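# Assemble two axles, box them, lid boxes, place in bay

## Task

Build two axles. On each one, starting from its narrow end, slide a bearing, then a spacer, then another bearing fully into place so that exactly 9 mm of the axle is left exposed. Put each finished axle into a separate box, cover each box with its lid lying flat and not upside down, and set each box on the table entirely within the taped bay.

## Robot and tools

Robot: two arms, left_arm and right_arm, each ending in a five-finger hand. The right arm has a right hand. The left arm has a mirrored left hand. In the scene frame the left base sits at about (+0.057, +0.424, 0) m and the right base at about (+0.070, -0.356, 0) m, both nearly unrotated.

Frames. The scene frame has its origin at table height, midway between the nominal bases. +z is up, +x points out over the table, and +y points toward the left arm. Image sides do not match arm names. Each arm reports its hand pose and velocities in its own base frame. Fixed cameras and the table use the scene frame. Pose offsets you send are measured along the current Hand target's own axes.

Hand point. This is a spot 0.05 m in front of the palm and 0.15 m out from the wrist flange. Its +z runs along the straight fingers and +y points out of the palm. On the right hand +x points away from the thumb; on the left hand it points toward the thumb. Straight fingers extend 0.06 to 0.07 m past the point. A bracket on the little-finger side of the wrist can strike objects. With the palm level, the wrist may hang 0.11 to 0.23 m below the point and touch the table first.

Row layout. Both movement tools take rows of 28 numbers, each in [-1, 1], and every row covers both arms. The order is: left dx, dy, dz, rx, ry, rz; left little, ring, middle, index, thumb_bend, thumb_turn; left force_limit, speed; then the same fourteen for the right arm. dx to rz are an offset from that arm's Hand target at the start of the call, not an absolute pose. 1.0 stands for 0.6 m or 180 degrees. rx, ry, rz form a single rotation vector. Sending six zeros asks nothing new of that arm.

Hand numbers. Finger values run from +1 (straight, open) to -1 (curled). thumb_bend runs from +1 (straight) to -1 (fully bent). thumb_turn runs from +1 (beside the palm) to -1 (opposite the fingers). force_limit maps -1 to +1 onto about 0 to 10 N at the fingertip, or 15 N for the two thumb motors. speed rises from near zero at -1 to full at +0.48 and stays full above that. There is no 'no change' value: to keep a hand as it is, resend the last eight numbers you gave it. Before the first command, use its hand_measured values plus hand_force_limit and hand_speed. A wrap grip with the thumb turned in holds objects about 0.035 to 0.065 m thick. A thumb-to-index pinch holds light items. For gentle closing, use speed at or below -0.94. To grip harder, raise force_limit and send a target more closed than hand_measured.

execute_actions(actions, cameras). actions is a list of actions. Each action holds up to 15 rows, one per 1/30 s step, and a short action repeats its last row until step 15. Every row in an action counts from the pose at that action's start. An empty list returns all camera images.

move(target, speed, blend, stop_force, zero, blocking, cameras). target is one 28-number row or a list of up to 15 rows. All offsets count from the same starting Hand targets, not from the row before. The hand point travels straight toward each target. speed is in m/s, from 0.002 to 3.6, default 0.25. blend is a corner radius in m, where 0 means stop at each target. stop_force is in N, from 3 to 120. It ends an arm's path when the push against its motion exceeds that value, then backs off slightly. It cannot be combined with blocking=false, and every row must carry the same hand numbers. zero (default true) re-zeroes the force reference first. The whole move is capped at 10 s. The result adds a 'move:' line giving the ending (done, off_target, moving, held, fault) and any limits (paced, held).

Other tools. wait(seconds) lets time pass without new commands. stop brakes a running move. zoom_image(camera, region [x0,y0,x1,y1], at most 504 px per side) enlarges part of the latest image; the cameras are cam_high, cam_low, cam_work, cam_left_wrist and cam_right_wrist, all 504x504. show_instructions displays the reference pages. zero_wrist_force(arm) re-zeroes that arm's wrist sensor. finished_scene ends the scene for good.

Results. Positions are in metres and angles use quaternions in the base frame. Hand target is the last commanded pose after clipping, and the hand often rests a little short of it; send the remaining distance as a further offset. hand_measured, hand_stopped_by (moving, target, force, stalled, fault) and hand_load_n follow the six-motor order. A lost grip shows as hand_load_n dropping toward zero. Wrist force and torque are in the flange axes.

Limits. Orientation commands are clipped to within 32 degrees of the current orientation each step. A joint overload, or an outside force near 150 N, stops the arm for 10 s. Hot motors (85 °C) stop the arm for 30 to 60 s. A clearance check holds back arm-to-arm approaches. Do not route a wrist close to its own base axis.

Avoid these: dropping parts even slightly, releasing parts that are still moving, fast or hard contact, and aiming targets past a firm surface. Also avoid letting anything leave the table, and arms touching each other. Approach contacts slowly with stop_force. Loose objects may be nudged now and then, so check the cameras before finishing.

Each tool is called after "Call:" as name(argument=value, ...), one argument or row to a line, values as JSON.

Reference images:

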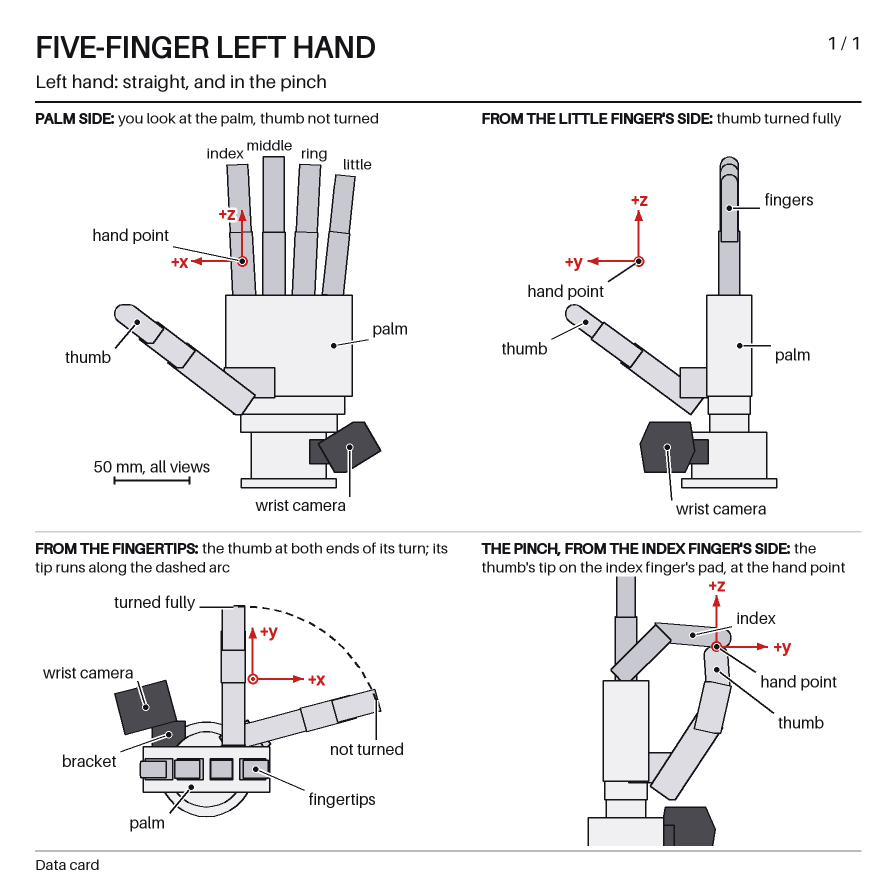

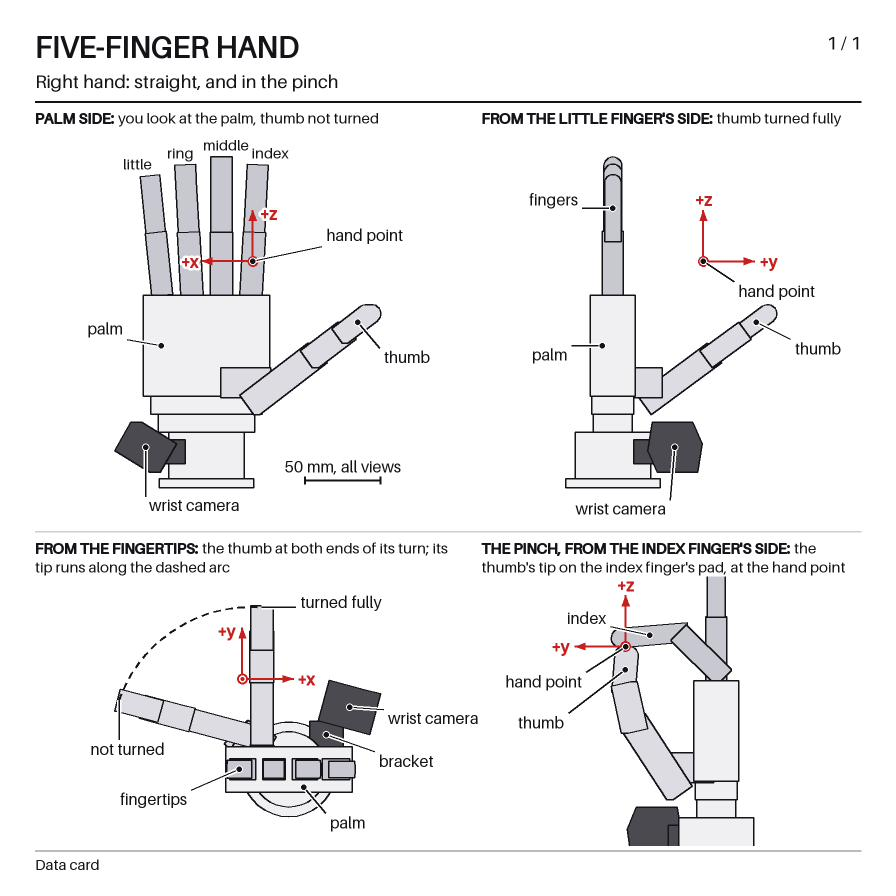

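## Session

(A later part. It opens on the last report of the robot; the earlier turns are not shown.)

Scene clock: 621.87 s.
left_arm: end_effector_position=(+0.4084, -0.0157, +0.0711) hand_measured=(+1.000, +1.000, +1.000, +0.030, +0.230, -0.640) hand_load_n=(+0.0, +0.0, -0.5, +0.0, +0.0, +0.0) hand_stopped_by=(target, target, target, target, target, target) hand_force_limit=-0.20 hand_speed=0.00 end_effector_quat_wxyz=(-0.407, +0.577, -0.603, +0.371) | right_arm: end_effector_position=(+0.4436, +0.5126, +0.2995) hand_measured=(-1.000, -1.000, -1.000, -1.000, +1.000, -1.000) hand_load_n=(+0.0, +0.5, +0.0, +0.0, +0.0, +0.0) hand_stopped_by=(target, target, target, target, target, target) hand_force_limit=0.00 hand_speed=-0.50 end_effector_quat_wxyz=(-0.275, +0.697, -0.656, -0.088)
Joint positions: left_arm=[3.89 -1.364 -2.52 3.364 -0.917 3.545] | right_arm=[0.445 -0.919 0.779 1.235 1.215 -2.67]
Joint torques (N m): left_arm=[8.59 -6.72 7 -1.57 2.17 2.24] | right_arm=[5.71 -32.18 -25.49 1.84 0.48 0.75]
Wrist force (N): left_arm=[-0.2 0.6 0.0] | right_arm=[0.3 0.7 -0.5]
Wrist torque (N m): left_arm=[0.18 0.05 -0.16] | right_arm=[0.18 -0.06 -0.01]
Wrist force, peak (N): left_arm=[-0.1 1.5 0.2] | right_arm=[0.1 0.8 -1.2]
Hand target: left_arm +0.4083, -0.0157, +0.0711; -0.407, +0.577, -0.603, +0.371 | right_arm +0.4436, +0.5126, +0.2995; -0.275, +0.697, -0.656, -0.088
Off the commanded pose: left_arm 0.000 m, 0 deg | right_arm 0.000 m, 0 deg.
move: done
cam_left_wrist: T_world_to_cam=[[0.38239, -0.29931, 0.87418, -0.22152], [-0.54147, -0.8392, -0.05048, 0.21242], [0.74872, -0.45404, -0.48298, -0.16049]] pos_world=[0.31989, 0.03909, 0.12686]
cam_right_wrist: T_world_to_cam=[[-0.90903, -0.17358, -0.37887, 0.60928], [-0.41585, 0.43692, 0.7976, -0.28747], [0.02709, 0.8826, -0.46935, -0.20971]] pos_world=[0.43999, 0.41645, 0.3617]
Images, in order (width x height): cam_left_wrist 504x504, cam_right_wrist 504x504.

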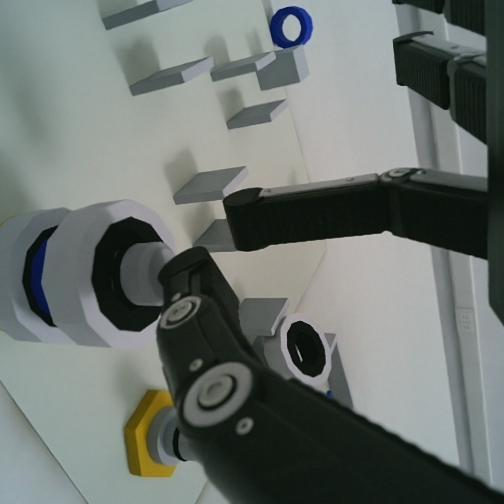

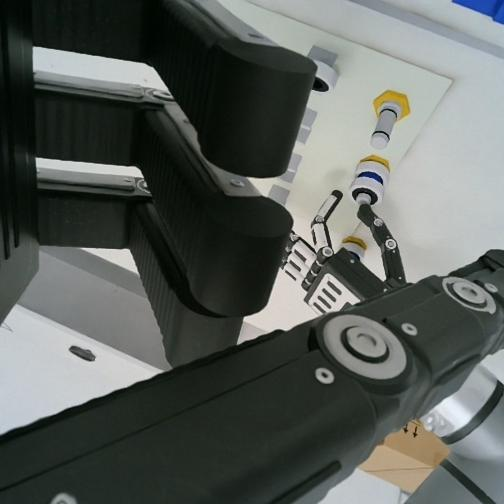

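Call:
move(
  target=[
    [-0.0022,0.0057,-0.0170,0,0,0,1,1,1,0.03,0.23,-0.64,-0.2,0, 0,0,0,0,0,0,-1,-1,-1,-1,1,-1,0,-0.5],
    [-0.0007,0.0260,-0.0082,0,0,0,1,1,1,0.03,0.23,-0.64,-0.2,0, 0,0,0,0,0,0,-1,-1,-1,-1,1,-1,0,-0.5],
  ],
  speed=0.04,
  blend=[0.002,0],
)

Call:
move(
  target=[0,0,0,0,0,0,1,1,1,-0.35,0.23,-0.64,-0.2,-0.85, 0,0,0,0,0,0,-1,-1,-1,-1,1,-1,0,-0.5],
  speed=0.05,
  cameras=["cam_right_wrist","cam_left_wrist"],
)

Call:
zoom_image(
  camera="cam_right_wrist",
  region=[310, 135, 410, 235],
)

Call:
zoom_image(
  camera="cam_left_wrist",
  region=[80, 110, 300, 330],
)

Scene clock: 623.20 s.
left_arm: end_effector_position=(+0.3976, -0.0146, +0.0587) hand_measured=(+1.000, +1.000, +1.000, +0.030, +0.230, -0.640) hand_load_n=(+0.0, +0.0, +0.0, +0.0, +0.0, +0.0) hand_stopped_by=(target, target, target, target, target, target) hand_force_limit=-0.20 hand_speed=0.00 end_effector_quat_wxyz=(-0.407, +0.577, -0.603, +0.371) | right_arm: end_effector_position=(+0.4436, +0.5126, +0.2995) hand_measured=(-1.000, -1.000, -1.000, -1.000, +1.000, -1.000) hand_load_n=(+0.0, +0.0, +0.0, +0.0, +0.0, +0.0) hand_stopped_by=(target, target, target, target, target, target) hand_force_limit=0.00 hand_speed=-0.50 end_effector_quat_wxyz=(-0.275, +0.697, -0.656, -0.088)
Joint positions: left_arm=[3.947 -1.366 -2.566 3.389 -0.867 3.582] | right_arm=[0.445 -0.919 0.779 1.235 1.215 -2.67]
Joint torques (N m): left_arm=[-7.6 20.44 21.25 -3.21 -0.83 -1.67] | right_arm=[5.57 -32.66 -24.82 1.92 0.44 0.81]
Wrist force (N): left_arm=[0.0 0.1 0.0] | right_arm=[0.2 0.9 -0.7]
Wrist torque (N m): left_arm=[0.15 0.00 -0.05] | right_arm=[0.24 -0.04 0.00]
Wrist force, peak (N): left_arm=[-0.3 -3.5 -1.5] | right_arm=[0.2 1.0 -1.0]
Hand target: left_arm +0.3977, -0.0145, +0.0588; -0.407, +0.577, -0.603, +0.371 | right_arm +0.4436, +0.5126, +0.2995; -0.275, +0.697, -0.656, -0.088
Off the commanded pose: left_arm 0.000 m, 0 deg | right_arm 0.000 m, 0 deg.
move: done

Scene clock: 623.77 s.
left_arm: end_effector_position=(+0.3977, -0.0145, +0.0588) hand_measured=(+1.000, +1.000, +1.000, -0.092, +0.230, -0.640) hand_load_n=(+0.0, +0.0, +0.0, +6.0, +3.0, +0.0) hand_stopped_by=(target, target, target, force, target, target) hand_force_limit=-0.20 hand_speed=-0.85 end_effector_quat_wxyz=(-0.407, +0.577, -0.603, +0.371) | right_arm: end_effector_position=(+0.4436, +0.5126, +0.2995) hand_measured=(-1.000, -1.000, -1.000, -1.000, +1.000, -1.000) hand_load_n=(+0.0, +0.0, +0.0, +0.0, +0.0, +0.0) hand_stopped_by=(target, target, target, target, target, target) hand_force_limit=0.00 hand_speed=-0.50 end_effector_quat_wxyz=(-0.275, +0.697, -0.656, -0.088)
Joint positions: left_arm=[3.947 -1.366 -2.566 3.389 -0.867 3.582] | right_arm=[0.445 -0.919 0.779 1.235 1.215 -2.67]
Joint torques (N m): left_arm=[-6.5 20.61 21.28 -2.59 0.37 0.02] | right_arm=[5.34 -31.85 -25.72 1.87 0.79 0.75]
Wrist force (N): left_arm=[0.0 0.2 -0.3] | right_arm=[0.1 1.1 -0.5]
Wrist torque (N m): left_arm=[0.18 0.00 -0.06] | right_arm=[0.25 -0.05 0.00]
Wrist force, peak (N): left_arm=[0.1 -1.3 -0.2] | right_arm=[0.1 1.0 -0.7]
Hand target: left_arm +0.3977, -0.0145, +0.0588; -0.407, +0.577, -0.603, +0.371 | right_arm +0.4436, +0.5126, +0.2995; -0.275, +0.697, -0.656, -0.088
Off the commanded pose: left_arm 0.000 m, 0 deg | right_arm 0.000 m, 0 deg.
move: done
cam_left_wrist: T_world_to_cam=[[0.38246, -0.29922, 0.87418, -0.20634], [-0.54142, -0.83924, -0.05038, 0.20699], [0.74872, -0.45404, -0.48298, -0.15787]] pos_world=[0.30919, 0.04029, 0.11456]
cam_right_wrist: T_world_to_cam=[[-0.90903, -0.17358, -0.37887, 0.60928], [-0.41585, 0.43692, 0.7976, -0.28747], [0.02709, 0.8826, -0.46935, -0.20971]] pos_world=[0.43999, 0.41645, 0.3617]
Images, in order (width x height): cam_left_wrist 504x504, cam_right_wrist 504x504.

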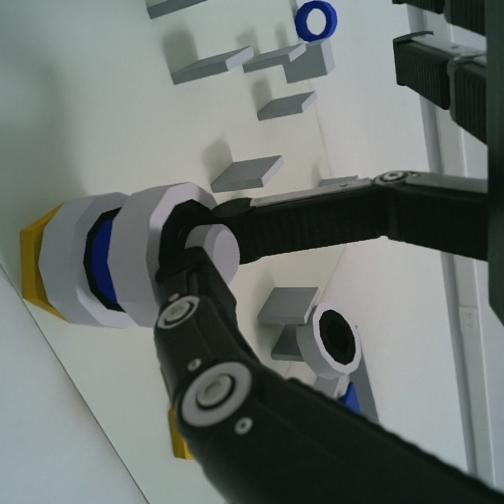

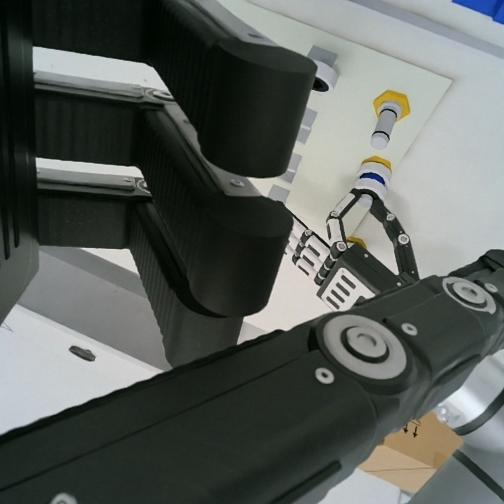

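Scaled by 5.040 from the camera's image (finer frame: 720x720).

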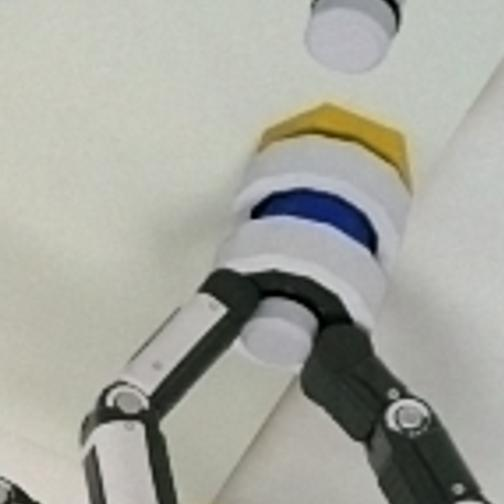

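Scaled by 2.291 from the camera's image (finer frame: 720x720).

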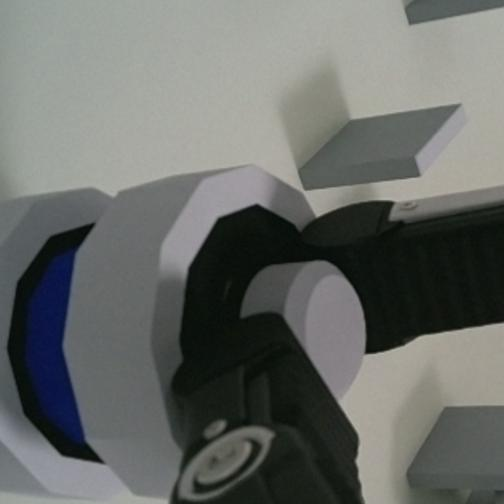

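Call:
move(
  target=[
    [0,0,0,0,0,0,1,1,1,-0.45,0.23,-0.64,0.5,-0.88, 0,0,0,0,0,0,-1,-1,-1,-1,1,-1,0,-0.5],
    [-0.0006,-0.0076,-0.0033,0,0,0,1,1,1,-0.45,0.23,-0.64,0.5,-0.88, 0,0,0,0,0,0,-1,-1,-1,-1,1,-1,0,-0.5],
  ],
  speed=0.03,
  cameras=["cam_right_wrist"],
)

Call:
zoom_image(
  camera="cam_right_wrist",
  region=[310, 135, 410, 235],
)

Scene clock: 624.93 s.
left_arm: end_effector_position=(+0.3977, -0.0144, +0.0638) hand_measured=(+1.000, +1.000, +1.000, -0.102, +0.230, -0.640) hand_load_n=(+0.0, +0.0, +0.0, +0.0, +0.0, +0.0) hand_stopped_by=(target, target, target, force, target, target) hand_force_limit=0.50 hand_speed=-0.88 end_effector_quat_wxyz=(-0.407, +0.577, -0.603, +0.371) | right_arm: end_effector_position=(+0.4436, +0.5126, +0.2995) hand_measured=(-1.000, -1.000, -1.000, -1.000, +1.000, -1.000) hand_load_n=(+0.0, +0.5, +0.0, +0.0, +0.0, +0.0) hand_stopped_by=(target, target, target, target, target, target) hand_force_limit=0.00 hand_speed=-0.50 end_effector_quat_wxyz=(-0.275, +0.697, -0.656, -0.088)
Joint positions: left_arm=[3.947 -1.351 -2.559 3.366 -0.867 3.583] | right_arm=[0.445 -0.919 0.779 1.235 1.215 -2.67]
Joint torques (N m): left_arm=[8.17 -7.15 6.07 2.26 2.18 2.18] | right_arm=[5 -31.87 -24.68 1.71 0.6 0.73]
Wrist force (N): left_arm=[-0.1 0.5 0.0] | right_arm=[0.1 0.7 -0.8]
Wrist torque (N m): left_arm=[0.16 0.03 -0.06] | right_arm=[0.20 -0.03 -0.01]
Wrist force, peak (N): left_arm=[-0.1 1.5 0.4] | right_arm=[-0.2 0.8 -1.0]
Hand target: left_arm +0.3976, -0.0145, +0.0637; -0.407, +0.577, -0.603, +0.371 | right_arm +0.4436, +0.5126, +0.2995; -0.275, +0.697, -0.656, -0.088
Off the commanded pose: left_arm 0.000 m, 0 deg | right_arm 0.000 m, 0 deg.
move: done
cam_right_wrist: T_world_to_cam=[[-0.90903, -0.17358, -0.37887, 0.60928], [-0.41585, 0.43692, 0.7976, -0.28747], [0.02709, 0.8826, -0.46935, -0.20971]] pos_world=[0.43999, 0.41645, 0.3617]

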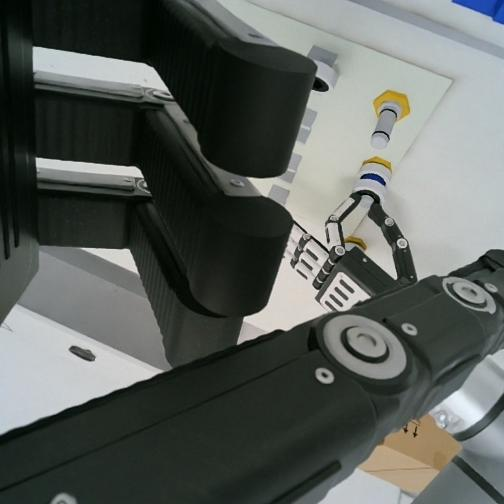

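Scaled by 5.040 from the camera's image (finer frame: 720x720).

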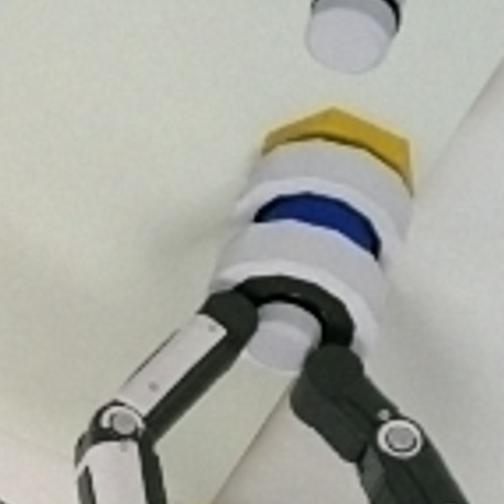

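Call:
move(
  target=[
    [0,0,0,0,0,0,1,1,1,0.03,0.23,-0.64,-0.2,0, 0,0,0,0,0,0,-1,-1,-1,-1,1,-1,0,-0.5],
    [0.0006,0.0077,0.0033,0,0,0,1,1,1,0.03,0.23,-0.64,-0.2,0, 0,0,0,0,0,0,-1,-1,-1,-1,1,-1,0,-0.5],
  ],
  speed=0.04,
  cameras=["cam_left_wrist"],
)

Call:
zoom_image(
  camera="cam_left_wrist",
  region=[80, 110, 300, 330],
)

Scene clock: 627.23 s.
left_arm: end_effector_position=(+0.3976, -0.0145, +0.0586) hand_measured=(+1.000, +1.000, +1.000, +0.030, +0.230, -0.640) hand_load_n=(+0.0, -0.5, +0.0, +0.0, +0.0, +0.0) hand_stopped_by=(target, target, target, target, target, target) hand_force_limit=-0.20 hand_speed=0.00 end_effector_quat_wxyz=(-0.407, +0.577, -0.603, +0.371) | right_arm: end_effector_position=(+0.4436, +0.5126, +0.2995) hand_measured=(-1.000, -1.000, -1.000, -1.000, +1.000, -1.000) hand_load_n=(+0.0, +0.0, +0.0, -0.5, +0.0, +0.0) hand_stopped_by=(target, target, target, target, target, target) hand_force_limit=0.00 hand_speed=-0.50 end_effector_quat_wxyz=(-0.275, +0.697, -0.656, -0.088)
Joint positions: left_arm=[3.947 -1.366 -2.567 3.389 -0.867 3.583] | right_arm=[0.445 -0.919 0.779 1.235 1.215 -2.67]
Joint torques (N m): left_arm=[-8.15 21.28 21.14 -3.33 -1.08 -2.02] | right_arm=[5.83 -31.87 -24.87 1.84 0.68 0.75]
Wrist force (N): left_arm=[0.3 0.1 -0.1] | right_arm=[0.1 0.9 -0.5]
Wrist torque (N m): left_arm=[0.16 -0.03 -0.10] | right_arm=[0.22 -0.04 -0.01]
Wrist force, peak (N): left_arm=[0.0 -3.3 -1.1] | right_arm=[-0.2 0.6 -1.3]
Hand target: left_arm +0.3976, -0.0145, +0.0587; -0.407, +0.577, -0.603, +0.371 | right_arm +0.4436, +0.5126, +0.2995; -0.275, +0.697, -0.656, -0.088
Off the commanded pose: left_arm 0.000 m, 0 deg | right_arm 0.000 m, 0 deg.
move: done
cam_left_wrist: T_world_to_cam=[[0.38256, -0.29907, 0.87419, -0.20617], [-0.54146, -0.83923, -0.05016, 0.20691], [0.74865, -0.45415, -0.48299, -0.15787]] pos_world=[0.30909, 0.04029, 0.11436]

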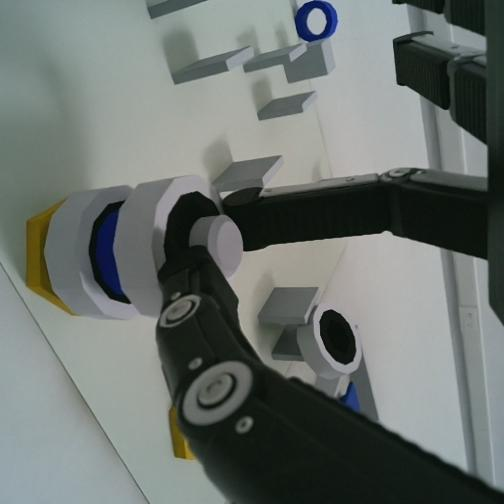

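Scaled by 2.291 from the camera's image (finer frame: 720x720).

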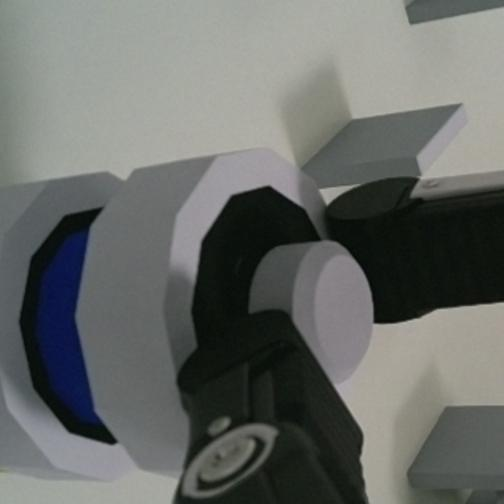

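Call:
move(
  target=[0,0,0,0,0,0,1,1,1,-0.5,0.23,-0.64,1.0,-0.8, 0,0,0,0,0,0,-1,-1,-1,-1,1,-1,0,-0.5],
  speed=0.03,
)

Call:
move(
  target=[-0.0006,-0.0076,-0.0033,0,0,0,1,1,1,-0.5,0.23,-0.64,1.0,-0.8, 0,0,0,0,0,0,-1,-1,-1,-1,1,-1,0,-0.5],
  speed=0.02,
  cameras=["cam_right_wrist","cam_left_wrist"],
)

Call:
zoom_image(
  camera="cam_right_wrist",
  region=[310, 135, 410, 235],
)

Scene clock: 628.13 s.
left_arm: end_effector_position=(+0.3976, -0.0145, +0.0587) hand_measured=(+1.000, +1.000, +1.000, -0.114, +0.232, -0.640) hand_load_n=(+0.0, +0.0, +0.0, +11.0, +6.0, +0.0) hand_stopped_by=(target, target, target, force, target, target) hand_force_limit=1.00 hand_speed=-0.80 end_effector_quat_wxyz=(-0.407, +0.577, -0.603, +0.371) | right_arm: end_effector_position=(+0.4436, +0.5126, +0.2995) hand_measured=(-1.000, -1.000, -1.000, -1.000, +1.000, -1.000) hand_load_n=(+0.5, +0.0, +0.0, +0.0, +0.0, +0.0) hand_stopped_by=(target, target, target, target, target, target) hand_force_limit=0.00 hand_speed=-0.50 end_effector_quat_wxyz=(-0.275, +0.697, -0.656, -0.088)
Joint positions: left_arm=[3.947 -1.366 -2.566 3.389 -0.867 3.582] | right_arm=[0.445 -0.919 0.779 1.235 1.215 -2.67]
Joint torques (N m): left_arm=[-8.61 20.83 20.03 -2.57 -0.77 -1.98] | right_arm=[5.28 -32.46 -24.12 1.96 0.54 0.75]
Wrist force (N): left_arm=[0.1 0.1 -0.5] | right_arm=[0.1 0.7 -0.5]
Wrist torque (N m): left_arm=[0.15 -0.02 -0.08] | right_arm=[0.19 -0.03 -0.01]
Wrist force, peak (N): left_arm=[0.0 -1.5 -0.3] | right_arm=[0.1 1.1 -0.7]
Hand target: left_arm +0.3976, -0.0145, +0.0587; -0.407, +0.577, -0.603, +0.371 | right_arm +0.4436, +0.5126, +0.2995; -0.275, +0.697, -0.656, -0.088
Off the commanded pose: left_arm 0.000 m, 0 deg | right_arm 0.000 m, 0 deg.
move: done

Scene clock: 628.67 s.
left_arm: end_effector_position=(+0.3977, -0.0145, +0.0638) hand_measured=(+1.000, +1.000, +1.000, -0.114, +0.230, -0.640) hand_load_n=(+0.0, +0.0, -0.5, +0.5, +0.0, +0.0) hand_stopped_by=(target, target, target, force, target, target) hand_force_limit=1.00 hand_speed=-0.80 end_effector_quat_wxyz=(-0.407, +0.577, -0.603, +0.371) end_effector_velocity=(+0.001, +0.001, +0.000) end_effector_angular_velocity=(+0.003, -0.003, +0.000) | right_arm: end_effector_position=(+0.4436, +0.5126, +0.2995) hand_measured=(-1.000, -1.000, -1.000, -1.000, +1.000, -1.000) hand_load_n=(+0.5, +0.0, +0.0, +0.0, +0.0, +0.0) hand_stopped_by=(target, target, target, target, target, target) hand_force_limit=0.00 hand_speed=-0.50 end_effector_quat_wxyz=(-0.275, +0.697, -0.656, -0.088)
Joint positions: left_arm=[3.948 -1.351 -2.559 3.366 -0.867 3.583] | right_arm=[0.445 -0.919 0.779 1.235 1.215 -2.67]
Joint velocities: left_arm=[0.001 -0.002 0.001 0.005 0.001 0.001] | right_arm=[within noise]
Joint torques (N m): left_arm=[8.6 -9.12 7.3 1.94 2.15 1.98] | right_arm=[5.1 -32.22 -24.73 1.77 0.57 0.71]
Wrist force (N): left_arm=[-0.1 0.7 0.1] | right_arm=[0.2 0.7 -0.5]
Wrist torque (N m): left_arm=[0.18 0.03 -0.10] | right_arm=[0.18 -0.06 0.00]
Wrist force, peak (N): left_arm=[0.0 2.6 0.5] | right_arm=[0.2 1.0 -0.8]
Hand target: left_arm +0.3976, -0.0145, +0.0637; -0.407, +0.577, -0.603, +0.371 | right_arm +0.4436, +0.5126, +0.2995; -0.275, +0.697, -0.656, -0.088
Off the commanded pose: left_arm 0.000 m, 0 deg | right_arm 0.000 m, 0 deg.
move: done
cam_left_wrist: T_world_to_cam=[[0.38233, -0.29927, 0.87422, -0.21064], [-0.54146, -0.83921, -0.05048, 0.20735], [0.74876, -0.45406, -0.4829, -0.15543]] pos_world=[0.30919, 0.04039, 0.11956]
cam_right_wrist: T_world_to_cam=[[-0.90903, -0.17358, -0.37887, 0.60928], [-0.41585, 0.43692, 0.7976, -0.28747], [0.02709, 0.8826, -0.46935, -0.20971]] pos_world=[0.43999, 0.41645, 0.3617]
Images, in order (width x height): cam_left_wrist 504x504, cam_right_wrist 504x504.

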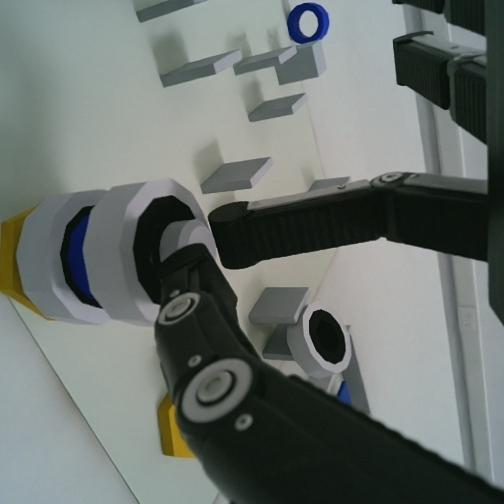

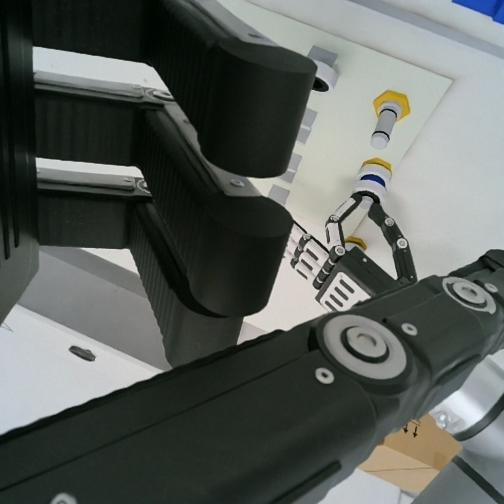

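Scaled by 5.040 from the camera's image (finer frame: 720x720).

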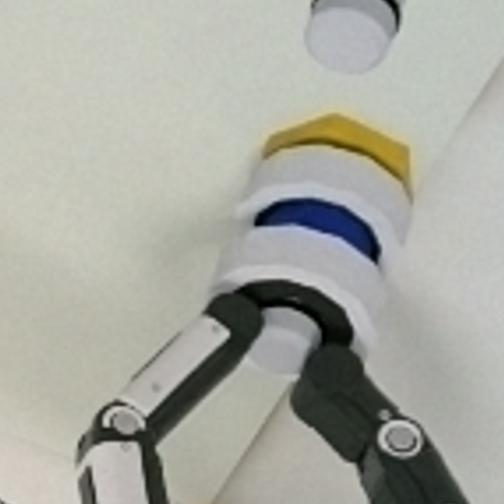

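Call:
move(
  target=[
    [-0.001,-0.0153,-0.0066,0,0,0,1,1,1,0.4,0.23,-0.64,-0.2,0, 0,0,0,0,0,0,-1,-1,-1,-1,1,-1,0,-0.5],
    [-0.0002,-0.0097,-0.02,0,0,0,1,1,1,0.4,0.23,-0.64,-0.2,0, 0,0,0,0,0,0,-1,-1,-1,-1,1,-1,0,-0.5],
    [0.0023,0.0283,-0.0037,0,0,0,1,1,1,0.4,0.23,-0.64,-0.2,0, 0,0,0,0,0,0,-1,-1,-1,-1,1,-1,0,-0.5],
  ],
  speed=0.08,
  blend=[0.004,0.002,0],
)

Call:
move(
  target=[0,0,0,0,0,0,1,1,1,-0.3,0.23,-0.64,0.2,-0.85, 0,0,0,0,0,0,-1,-1,-1,-1,1,-1,0,-0.5],
  speed=0.05,
  cameras=["cam_right_wrist","cam_left_wrist"],
)

Call:
zoom_image(
  camera="cam_right_wrist",
  region=[310, 135, 410, 235],
)

Scene clock: 631.97 s.
left_arm: end_effector_position=(+0.3888, -0.0150, +0.0489) hand_measured=(+1.000, +1.000, +1.000, +0.400, +0.230, -0.640) hand_load_n=(+0.0, +0.0, +0.0, +0.0, +0.0, +0.0) hand_stopped_by=(target, target, target, target, target, target) hand_force_limit=-0.20 hand_speed=0.00 end_effector_quat_wxyz=(-0.407, +0.577, -0.603, +0.371) | right_arm: end_effector_position=(+0.4436, +0.5126, +0.2995) hand_measured=(-1.000, -1.000, -1.000, -1.000, +1.000, -1.000) hand_load_n=(+0.0, +0.0, +0.0, +0.0, +0.0, +0.0) hand_stopped_by=(target, target, target, target, target, target) hand_force_limit=0.00 hand_speed=-0.50 end_effector_quat_wxyz=(-0.275, +0.697, -0.656, -0.088)
Joint positions: left_arm=[3.994 -1.369 -2.605 3.408 -0.827 3.615] | right_arm=[0.445 -0.919 0.779 1.235 1.215 -2.67]
Joint torques (N m): left_arm=[3.8 15.98 18.59 -1.73 1.39 0.84] | right_arm=[4.36 -32.66 -25.81 1.68 0.51 0.61]
Wrist force (N): left_arm=[0.0 0.3 0.2] | right_arm=[0.0 0.6 -0.6]
Wrist torque (N m): left_arm=[0.12 0.03 -0.04] | right_arm=[0.18 -0.03 -0.01]
Wrist force, peak (N): left_arm=[0.1 1.5 0.4] | right_arm=[-0.1 1.0 -0.9]
Hand target: left_arm +0.3889, -0.0149, +0.0489; -0.407, +0.577, -0.603, +0.371 | right_arm +0.4436, +0.5126, +0.2995; -0.275, +0.697, -0.656, -0.088
Off the commanded pose: left_arm 0.000 m, 0 deg | right_arm 0.000 m, 0 deg.
move: done

Scene clock: 632.73 s.
left_arm: end_effector_position=(+0.3889, -0.0149, +0.0489) hand_measured=(+1.000, +1.000, +1.000, +0.194, +0.230, -0.640) hand_load_n=(+0.0, +0.0, +0.0, +5.5, +3.5, +0.0) hand_stopped_by=(target, target, target, force, target, target) hand_force_limit=0.20 hand_speed=-0.85 end_effector_quat_wxyz=(-0.407, +0.577, -0.603, +0.371) | right_arm: end_effector_position=(+0.4436, +0.5126, +0.2995) hand_measured=(-1.000, -1.000, -1.000, -1.000, +1.000, -1.000) hand_load_n=(+0.0, +0.0, +0.0, +0.5, -0.5, +0.0) hand_stopped_by=(target, target, target, target, target, target) hand_force_limit=0.00 hand_speed=-0.50 end_effector_quat_wxyz=(-0.275, +0.697, -0.656, -0.088)
Joint positions: left_arm=[3.995 -1.369 -2.605 3.408 -0.827 3.616] | right_arm=[0.445 -0.919 0.779 1.235 1.215 -2.67]
Joint torques (N m): left_arm=[5.83 19.19 19.58 1.35 1.99 1.96] | right_arm=[5.5 -33.22 -24.07 2.01 0.77 0.63]
Wrist force (N): left_arm=[0.1 -1.6 -0.8] | right_arm=[0.1 0.5 -1.0]
Wrist torque (N m): left_arm=[0.06 0.00 -0.03] | right_arm=[0.18 -0.02 -0.02]
Wrist force, peak (N): left_arm=[0.0 -2.3 -0.7] | right_arm=[0.3 0.9 -0.9]
Hand target: left_arm +0.3889, -0.0149, +0.0489; -0.407, +0.577, -0.603, +0.371 | right_arm +0.4436, +0.5126, +0.2995; -0.275, +0.697, -0.656, -0.088
Off the commanded pose: left_arm 0.000 m, 0 deg | right_arm 0.000 m, 0 deg.
move: done
cam_left_wrist: T_world_to_cam=[[0.38242, -0.29923, 0.8742, -0.1944], [-0.5415, -0.83919, -0.05036, 0.20149], [0.74869, -0.45411, -0.48295, -0.15619]] pos_world=[0.30039, 0.03999, 0.10466]
cam_right_wrist: T_world_to_cam=[[-0.90903, -0.17358, -0.37887, 0.60928], [-0.41585, 0.43692, 0.7976, -0.28747], [0.02709, 0.8826, -0.46935, -0.20971]] pos_world=[0.43999, 0.41645, 0.3617]
Images, in order (width x height): cam_left_wrist 504x504, cam_right_wrist 504x504.

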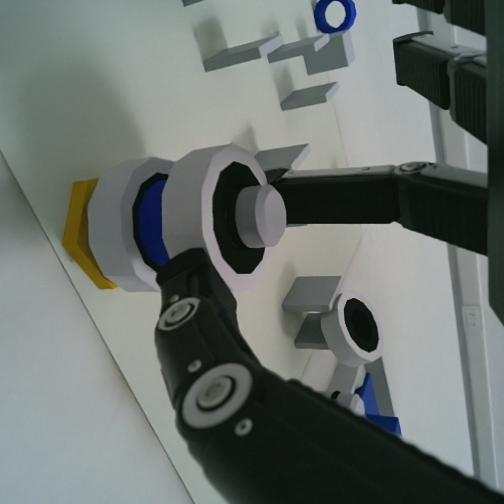

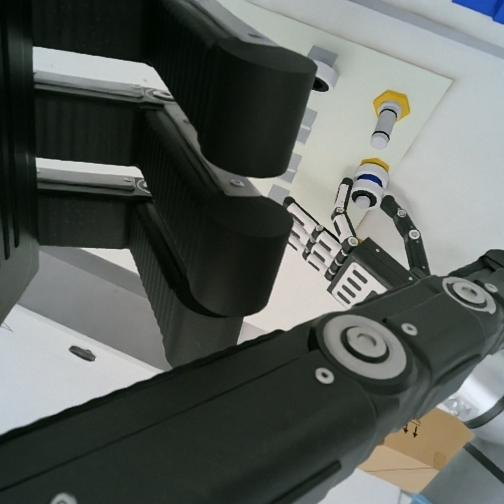

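Scaled by 5.040 from the camera's image (finer frame: 720x720).

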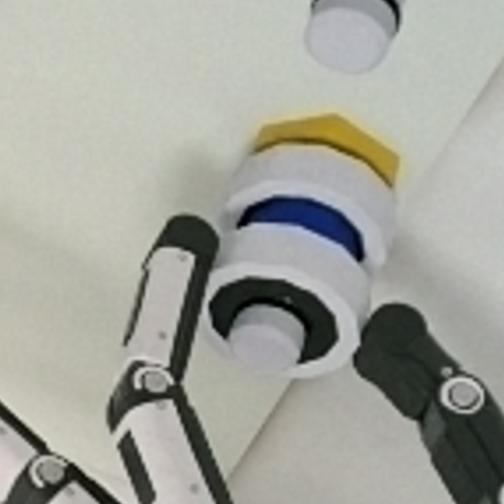

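Call:
move(
  target=[-0.0010,-0.0153,-0.0066,0,0,0,1,1,1,-0.3,0.23,-0.64,0.2,-0.85, 0,0,0,0,0,0,-1,-1,-1,-1,1,-1,0,-0.5],
  speed=0.03,
  cameras=["cam_right_wrist","cam_left_wrist"],
)

Call:
zoom_image(
  camera="cam_right_wrist",
  region=[310, 135, 410, 235],
)

Scene clock: 633.50 s.
left_arm: end_effector_position=(+0.3889, -0.0149, +0.0590) hand_measured=(+1.000, +1.000, +1.000, +0.194, +0.230, -0.640) hand_load_n=(+0.0, +0.0, +0.0, +0.0, +0.0, +0.0) hand_stopped_by=(target, target, target, force, target, target) hand_force_limit=0.20 hand_speed=-0.85 end_effector_quat_wxyz=(-0.407, +0.577, -0.603, +0.371) | right_arm: end_effector_position=(+0.4436, +0.5126, +0.2995) hand_measured=(-1.000, -1.000, -1.000, -1.000, +1.000, -1.000) hand_load_n=(+0.0, +0.0, +0.5, +0.0, +0.0, +0.0) hand_stopped_by=(target, target, target, target, target, target) hand_force_limit=0.00 hand_speed=-0.50 end_effector_quat_wxyz=(-0.275, +0.697, -0.656, -0.088)
Joint positions: left_arm=[3.994 -1.335 -2.59 3.36 -0.827 3.615] | right_arm=[0.445 -0.919 0.779 1.235 1.215 -2.67]
Joint torques (N m): left_arm=[5.73 -9.03 5.37 2.03 2.36 2.11] | right_arm=[4.95 -31.77 -24.97 1.79 0.73 0.66]
Wrist force (N): left_arm=[0.2 0.5 0.0] | right_arm=[0.3 0.8 -0.5]
Wrist torque (N m): left_arm=[0.14 0.00 -0.03] | right_arm=[0.20 -0.06 0.00]
Wrist force, peak (N): left_arm=[0.3 2.0 0.5] | right_arm=[0.6 1.0 -0.7]
Hand target: left_arm +0.3889, -0.0149, +0.0589; -0.407, +0.577, -0.603, +0.371 | right_arm +0.4436, +0.5126, +0.2995; -0.275, +0.697, -0.656, -0.088
Off the commanded pose: left_arm 0.000 m, 0 deg | right_arm 0.000 m, 0 deg.
move: done
cam_left_wrist: T_world_to_cam=[[0.38228, -0.29935, 0.87421, -0.20319], [-0.5415, -0.83918, -0.05056, 0.20202], [0.74876, -0.45406, -0.4829, -0.15135]] pos_world=[0.30039, 0.03999, 0.11476]
cam_right_wrist: T_world_to_cam=[[-0.90903, -0.17358, -0.37887, 0.60928], [-0.41585, 0.43692, 0.7976, -0.28747], [0.02709, 0.8826, -0.46935, -0.20971]] pos_world=[0.43999, 0.41645, 0.3617]
Images, in order (width x height): cam_left_wrist 504x504, cam_right_wrist 504x504.

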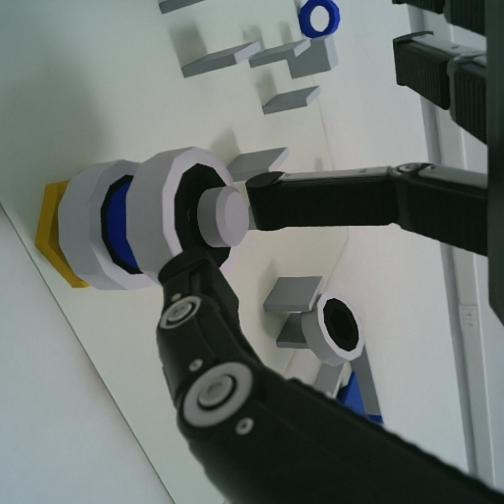

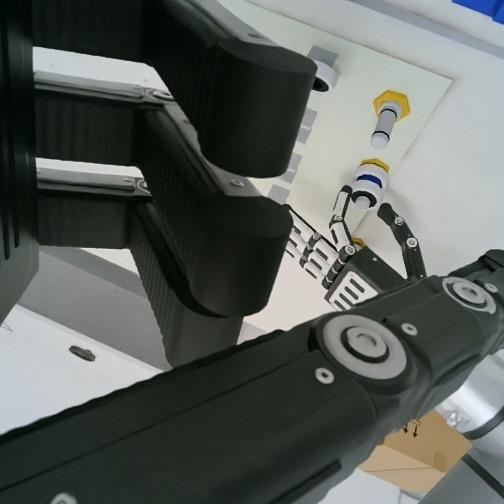

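Scaled by 5.040 from the camera's image (finer frame: 720x720).

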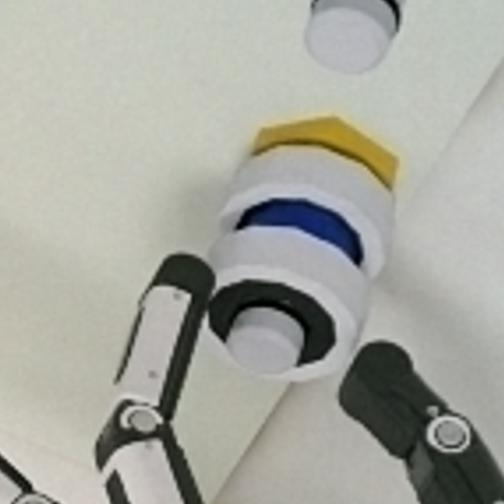

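Call:
move(
  target=[
    [0,0,0,0,0,0,1,1,1,0.35,0.23,-0.64,-0.2,0, 0,0,0,0,0,0,-1,-1,-1,-1,1,-1,0,-0.5],
    [0.0010,0.0153,0.0066,0,0,0,1,1,1,0.35,0.23,-0.64,-0.2,0, 0,0,0,0,0,0,-1,-1,-1,-1,1,-1,0,-0.5],
    [0.0010,0.0153,0.0066,0,0,0,1,1,1,-0.3,0.23,-0.64,1.0,-0.8, 0,0,0,0,0,0,-1,-1,-1,-1,1,-1,0,-0.5],
  ],
  speed=0.06,
)

Call:
move(
  target=[-0.0010,-0.0153,-0.0066,0,0,0,1,1,1,-0.3,0.23,-0.64,1.0,-0.8, 0,0,0,0,0,0,-1,-1,-1,-1,1,-1,0,-0.5],
  speed=0.03,
  cameras=["cam_right_wrist"],
)

Call:
zoom_image(
  camera="cam_right_wrist",
  region=[310, 135, 410, 235],
)

Scene clock: 636.97 s.
left_arm: end_effector_position=(+0.3889, -0.0149, +0.0489) hand_measured=(+1.000, +1.000, +1.000, +0.170, +0.232, -0.640) hand_load_n=(+0.0, +0.0, -0.5, +11.5, +7.0, -0.5) hand_stopped_by=(target, target, target, force, target, target) hand_force_limit=1.00 hand_speed=-0.80 end_effector_quat_wxyz=(-0.407, +0.577, -0.603, +0.371) | right_arm: end_effector_position=(+0.4436, +0.5126, +0.2995) hand_measured=(-1.000, -1.000, -1.000, -1.000, +1.000, -1.000) hand_load_n=(+0.0, +0.0, +0.5, +0.0, +0.0, +0.0) hand_stopped_by=(target, target, target, target, target, target) hand_force_limit=0.00 hand_speed=-0.50 end_effector_quat_wxyz=(-0.275, +0.697, -0.656, -0.088)
Joint positions: left_arm=[3.995 -1.369 -2.605 3.408 -0.827 3.616] | right_arm=[0.445 -0.919 0.779 1.235 1.215 -2.67]
Joint torques (N m): left_arm=[-7.78 18.57 18.29 0.52 -0.01 -0.44] | right_arm=[5.23 -31.34 -24.7 1.79 0.57 0.44]
Wrist force (N): left_arm=[0.3 -3.6 -1.9] | right_arm=[0.0 0.9 -0.7]
Wrist torque (N m): left_arm=[0.03 -0.05 0.00] | right_arm=[0.22 -0.03 -0.01]
Wrist force, peak (N): left_arm=[0.0 -4.3 -1.1] | right_arm=[0.1 1.1 -0.9]
Hand target: left_arm +0.3889, -0.0149, +0.0489; -0.407, +0.577, -0.603, +0.371 | right_arm +0.4436, +0.5126, +0.2995; -0.275, +0.697, -0.656, -0.088
Off the commanded pose: left_arm 0.000 m, 0 deg | right_arm 0.000 m, 0 deg.
move: done

Scene clock: 637.63 s.
left_arm: end_effector_position=(+0.3889, -0.0149, +0.0590) hand_measured=(+1.000, +1.000, +1.000, +0.168, +0.230, -0.640) hand_load_n=(+0.0, +0.0, +0.0, +0.0, +0.0, +0.0) hand_stopped_by=(target, target, target, force, target, target) hand_force_limit=1.00 hand_speed=-0.80 end_effector_quat_wxyz=(-0.407, +0.577, -0.603, +0.371) | right_arm: end_effector_position=(+0.4436, +0.5126, +0.2995) hand_measured=(-1.000, -1.000, -1.000, -1.000, +1.000, -1.000) hand_load_n=(+0.0, +0.0, +0.0, +0.0, +0.0, +0.0) hand_stopped_by=(target, target, target, target, target, target) hand_force_limit=0.00 hand_speed=-0.50 end_effector_quat_wxyz=(-0.275, +0.697, -0.656, -0.088)
Joint positions: left_arm=[3.994 -1.335 -2.59 3.36 -0.827 3.615] | right_arm=[0.445 -0.919 0.779 1.235 1.215 -2.67]
Joint torques (N m): left_arm=[7.95 -8.53 5.83 2.05 2.29 2.26] | right_arm=[6.17 -32.97 -24.19 1.88 0.67 0.43]
Wrist force (N): left_arm=[-0.1 0.6 0.1] | right_arm=[0.0 0.7 -0.8]
Wrist torque (N m): left_arm=[0.17 0.04 -0.07] | right_arm=[0.20 -0.03 -0.01]
Wrist force, peak (N): left_arm=[-0.2 3.1 0.9] | right_arm=[0.2 1.1 -1.0]
Hand target: left_arm +0.3889, -0.0149, +0.0589; -0.407, +0.577, -0.603, +0.371 | right_arm +0.4436, +0.5126, +0.2995; -0.275, +0.697, -0.656, -0.088
Off the commanded pose: left_arm 0.000 m, 0 deg | right_arm 0.000 m, 0 deg.
move: done
cam_right_wrist: T_world_to_cam=[[-0.90903, -0.17358, -0.37887, 0.60928], [-0.41585, 0.43692, 0.7976, -0.28747], [0.02709, 0.8826, -0.46935, -0.20971]] pos_world=[0.43999, 0.41645, 0.3617]

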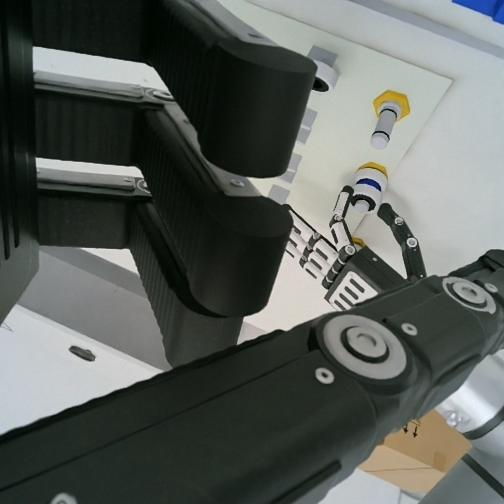

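Scaled by 5.040 from the camera's image (finer frame: 720x720).

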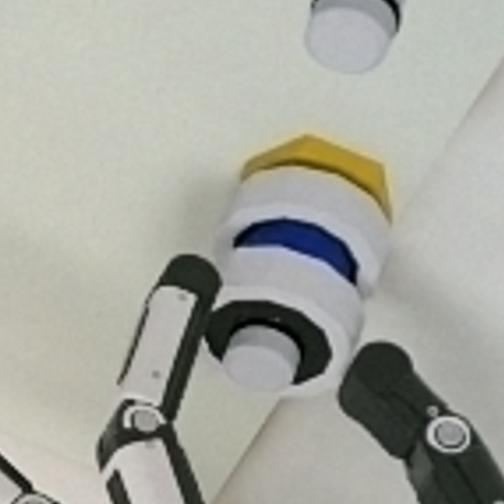

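Call:
wait(
  seconds=0,
  cameras=["cam_high","cam_right_wrist","cam_work","cam_left_wrist"],
)

Call:
zoom_image(
  camera="cam_right_wrist",
  region=[310, 135, 410, 235],
)

Scene clock: 638.33 s.
left_arm: end_effector_position=(+0.3889, -0.0149, +0.0589) hand_measured=(+1.000, +1.000, +1.000, +0.168, +0.230, -0.640) hand_load_n=(+0.0, +0.0, +0.0, +0.0, +0.0, +0.0) hand_stopped_by=(target, target, target, force, target, target) hand_force_limit=1.00 hand_speed=-0.80 end_effector_quat_wxyz=(-0.407, +0.577, -0.603, +0.371) | right_arm: end_effector_position=(+0.4436, +0.5126, +0.2995) hand_measured=(-1.000, -1.000, -1.000, -1.000, +1.000, -1.000) hand_load_n=(+0.0, +0.0, +0.0, +0.0, +0.0, +0.0) hand_stopped_by=(target, target, target, target, target, target) hand_force_limit=0.00 hand_speed=-0.50 end_effector_quat_wxyz=(-0.275, +0.697, -0.656, -0.088)
Joint positions: left_arm=[3.994 -1.336 -2.59 3.36 -0.827 3.616] | right_arm=[0.445 -0.919 0.779 1.235 1.215 -2.67]
Joint torques (N m): left_arm=[8.49 -8.75 6.31 2.09 2.28 2.32] | right_arm=[5.12 -33.09 -24.67 1.89 0.46 0.64]
Wrist force (N): left_arm=[-0.2 0.5 0.1] | right_arm=[0.1 0.9 -0.6]
Wrist torque (N m): left_arm=[0.15 0.05 -0.08] | right_arm=[0.21 -0.04 -0.01]
Wrist force, peak (N): left_arm=[0.1 0.7 -0.1] | right_arm=[0.3 0.9 -0.8]
Hand target: left_arm +0.3889, -0.0149, +0.0589; -0.407, +0.577, -0.603, +0.371 | right_arm +0.4436, +0.5126, +0.2995; -0.275, +0.697, -0.656, -0.088
Off the commanded pose: left_arm 0.000 m, 0 deg | right_arm 0.000 m, 0 deg.
cam_left_wrist: T_world_to_cam=[[0.38242, -0.29923, 0.8742, -0.20317], [-0.5415, -0.83919, -0.05036, 0.20191], [0.74869, -0.45411, -0.48295, -0.15141]] pos_world=[0.30039, 0.03989, 0.11466]
cam_right_wrist: T_world_to_cam=[[-0.90903, -0.17358, -0.37887, 0.60928], [-0.41585, 0.43692, 0.7976, -0.28747], [0.02709, 0.8826, -0.46935, -0.20971]] pos_world=[0.43999, 0.41645, 0.3617]
Images, in order (width x height): cam_high 504x504, cam_work 504x504, cam_left_wrist 504x504, cam_right_wrist 504x504.

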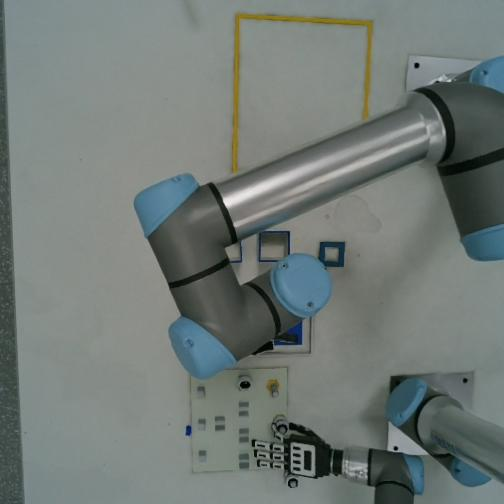

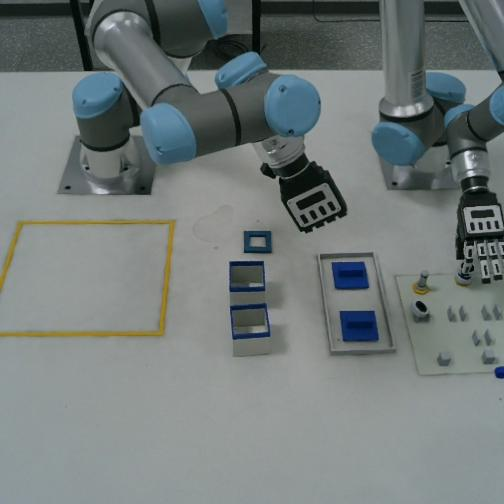

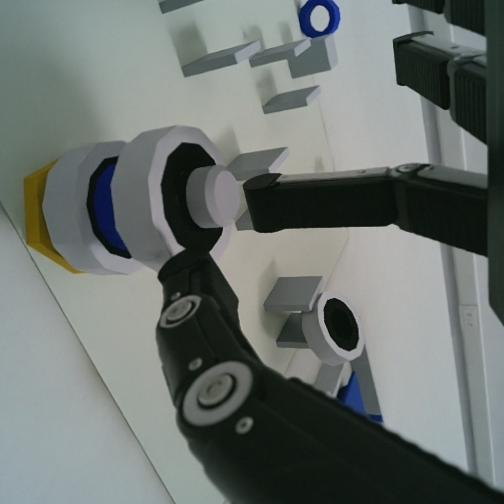

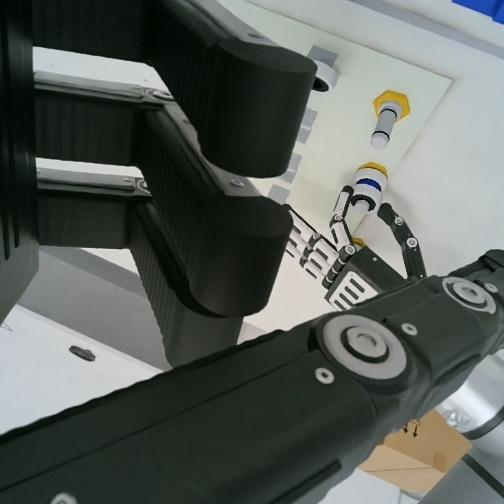

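Scaled by 5.040 from the camera's image (finer frame: 720x720).

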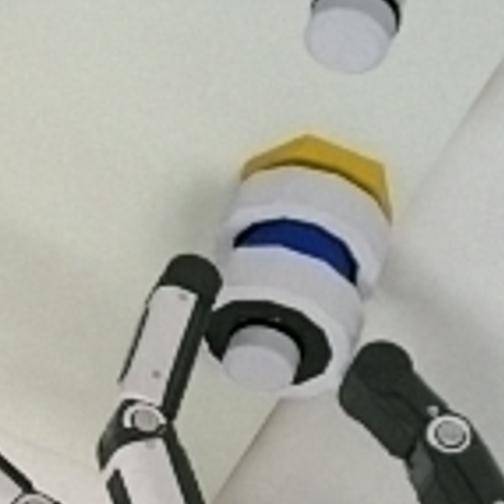

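Call:
zoom_image(
  camera="cam_left_wrist",
  region=[10, 110, 260, 310],
)

Call:
zoom_image(
  camera="cam_work",
  region=[390, 230, 504, 344],
)

Scaled by 2.016 from the camera's image (finer frame: 720x720).

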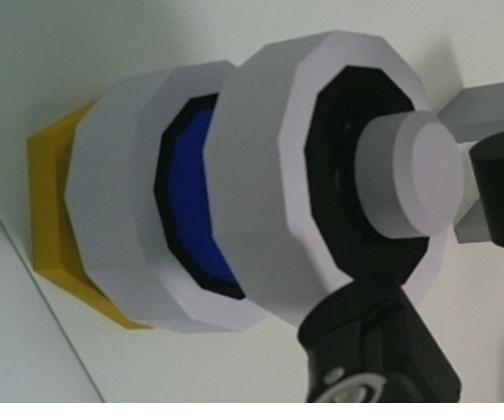

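Scaled by 4.421 from the camera's image (finer frame: 720x720).

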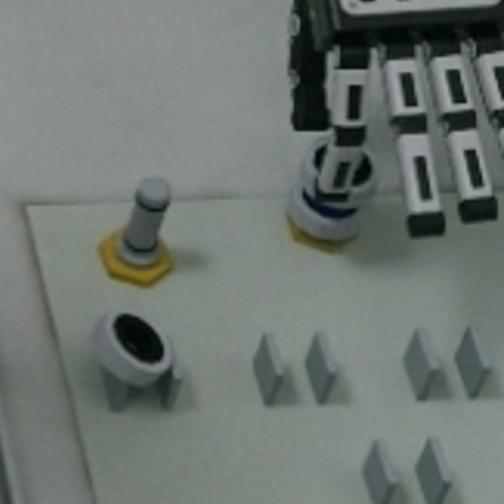

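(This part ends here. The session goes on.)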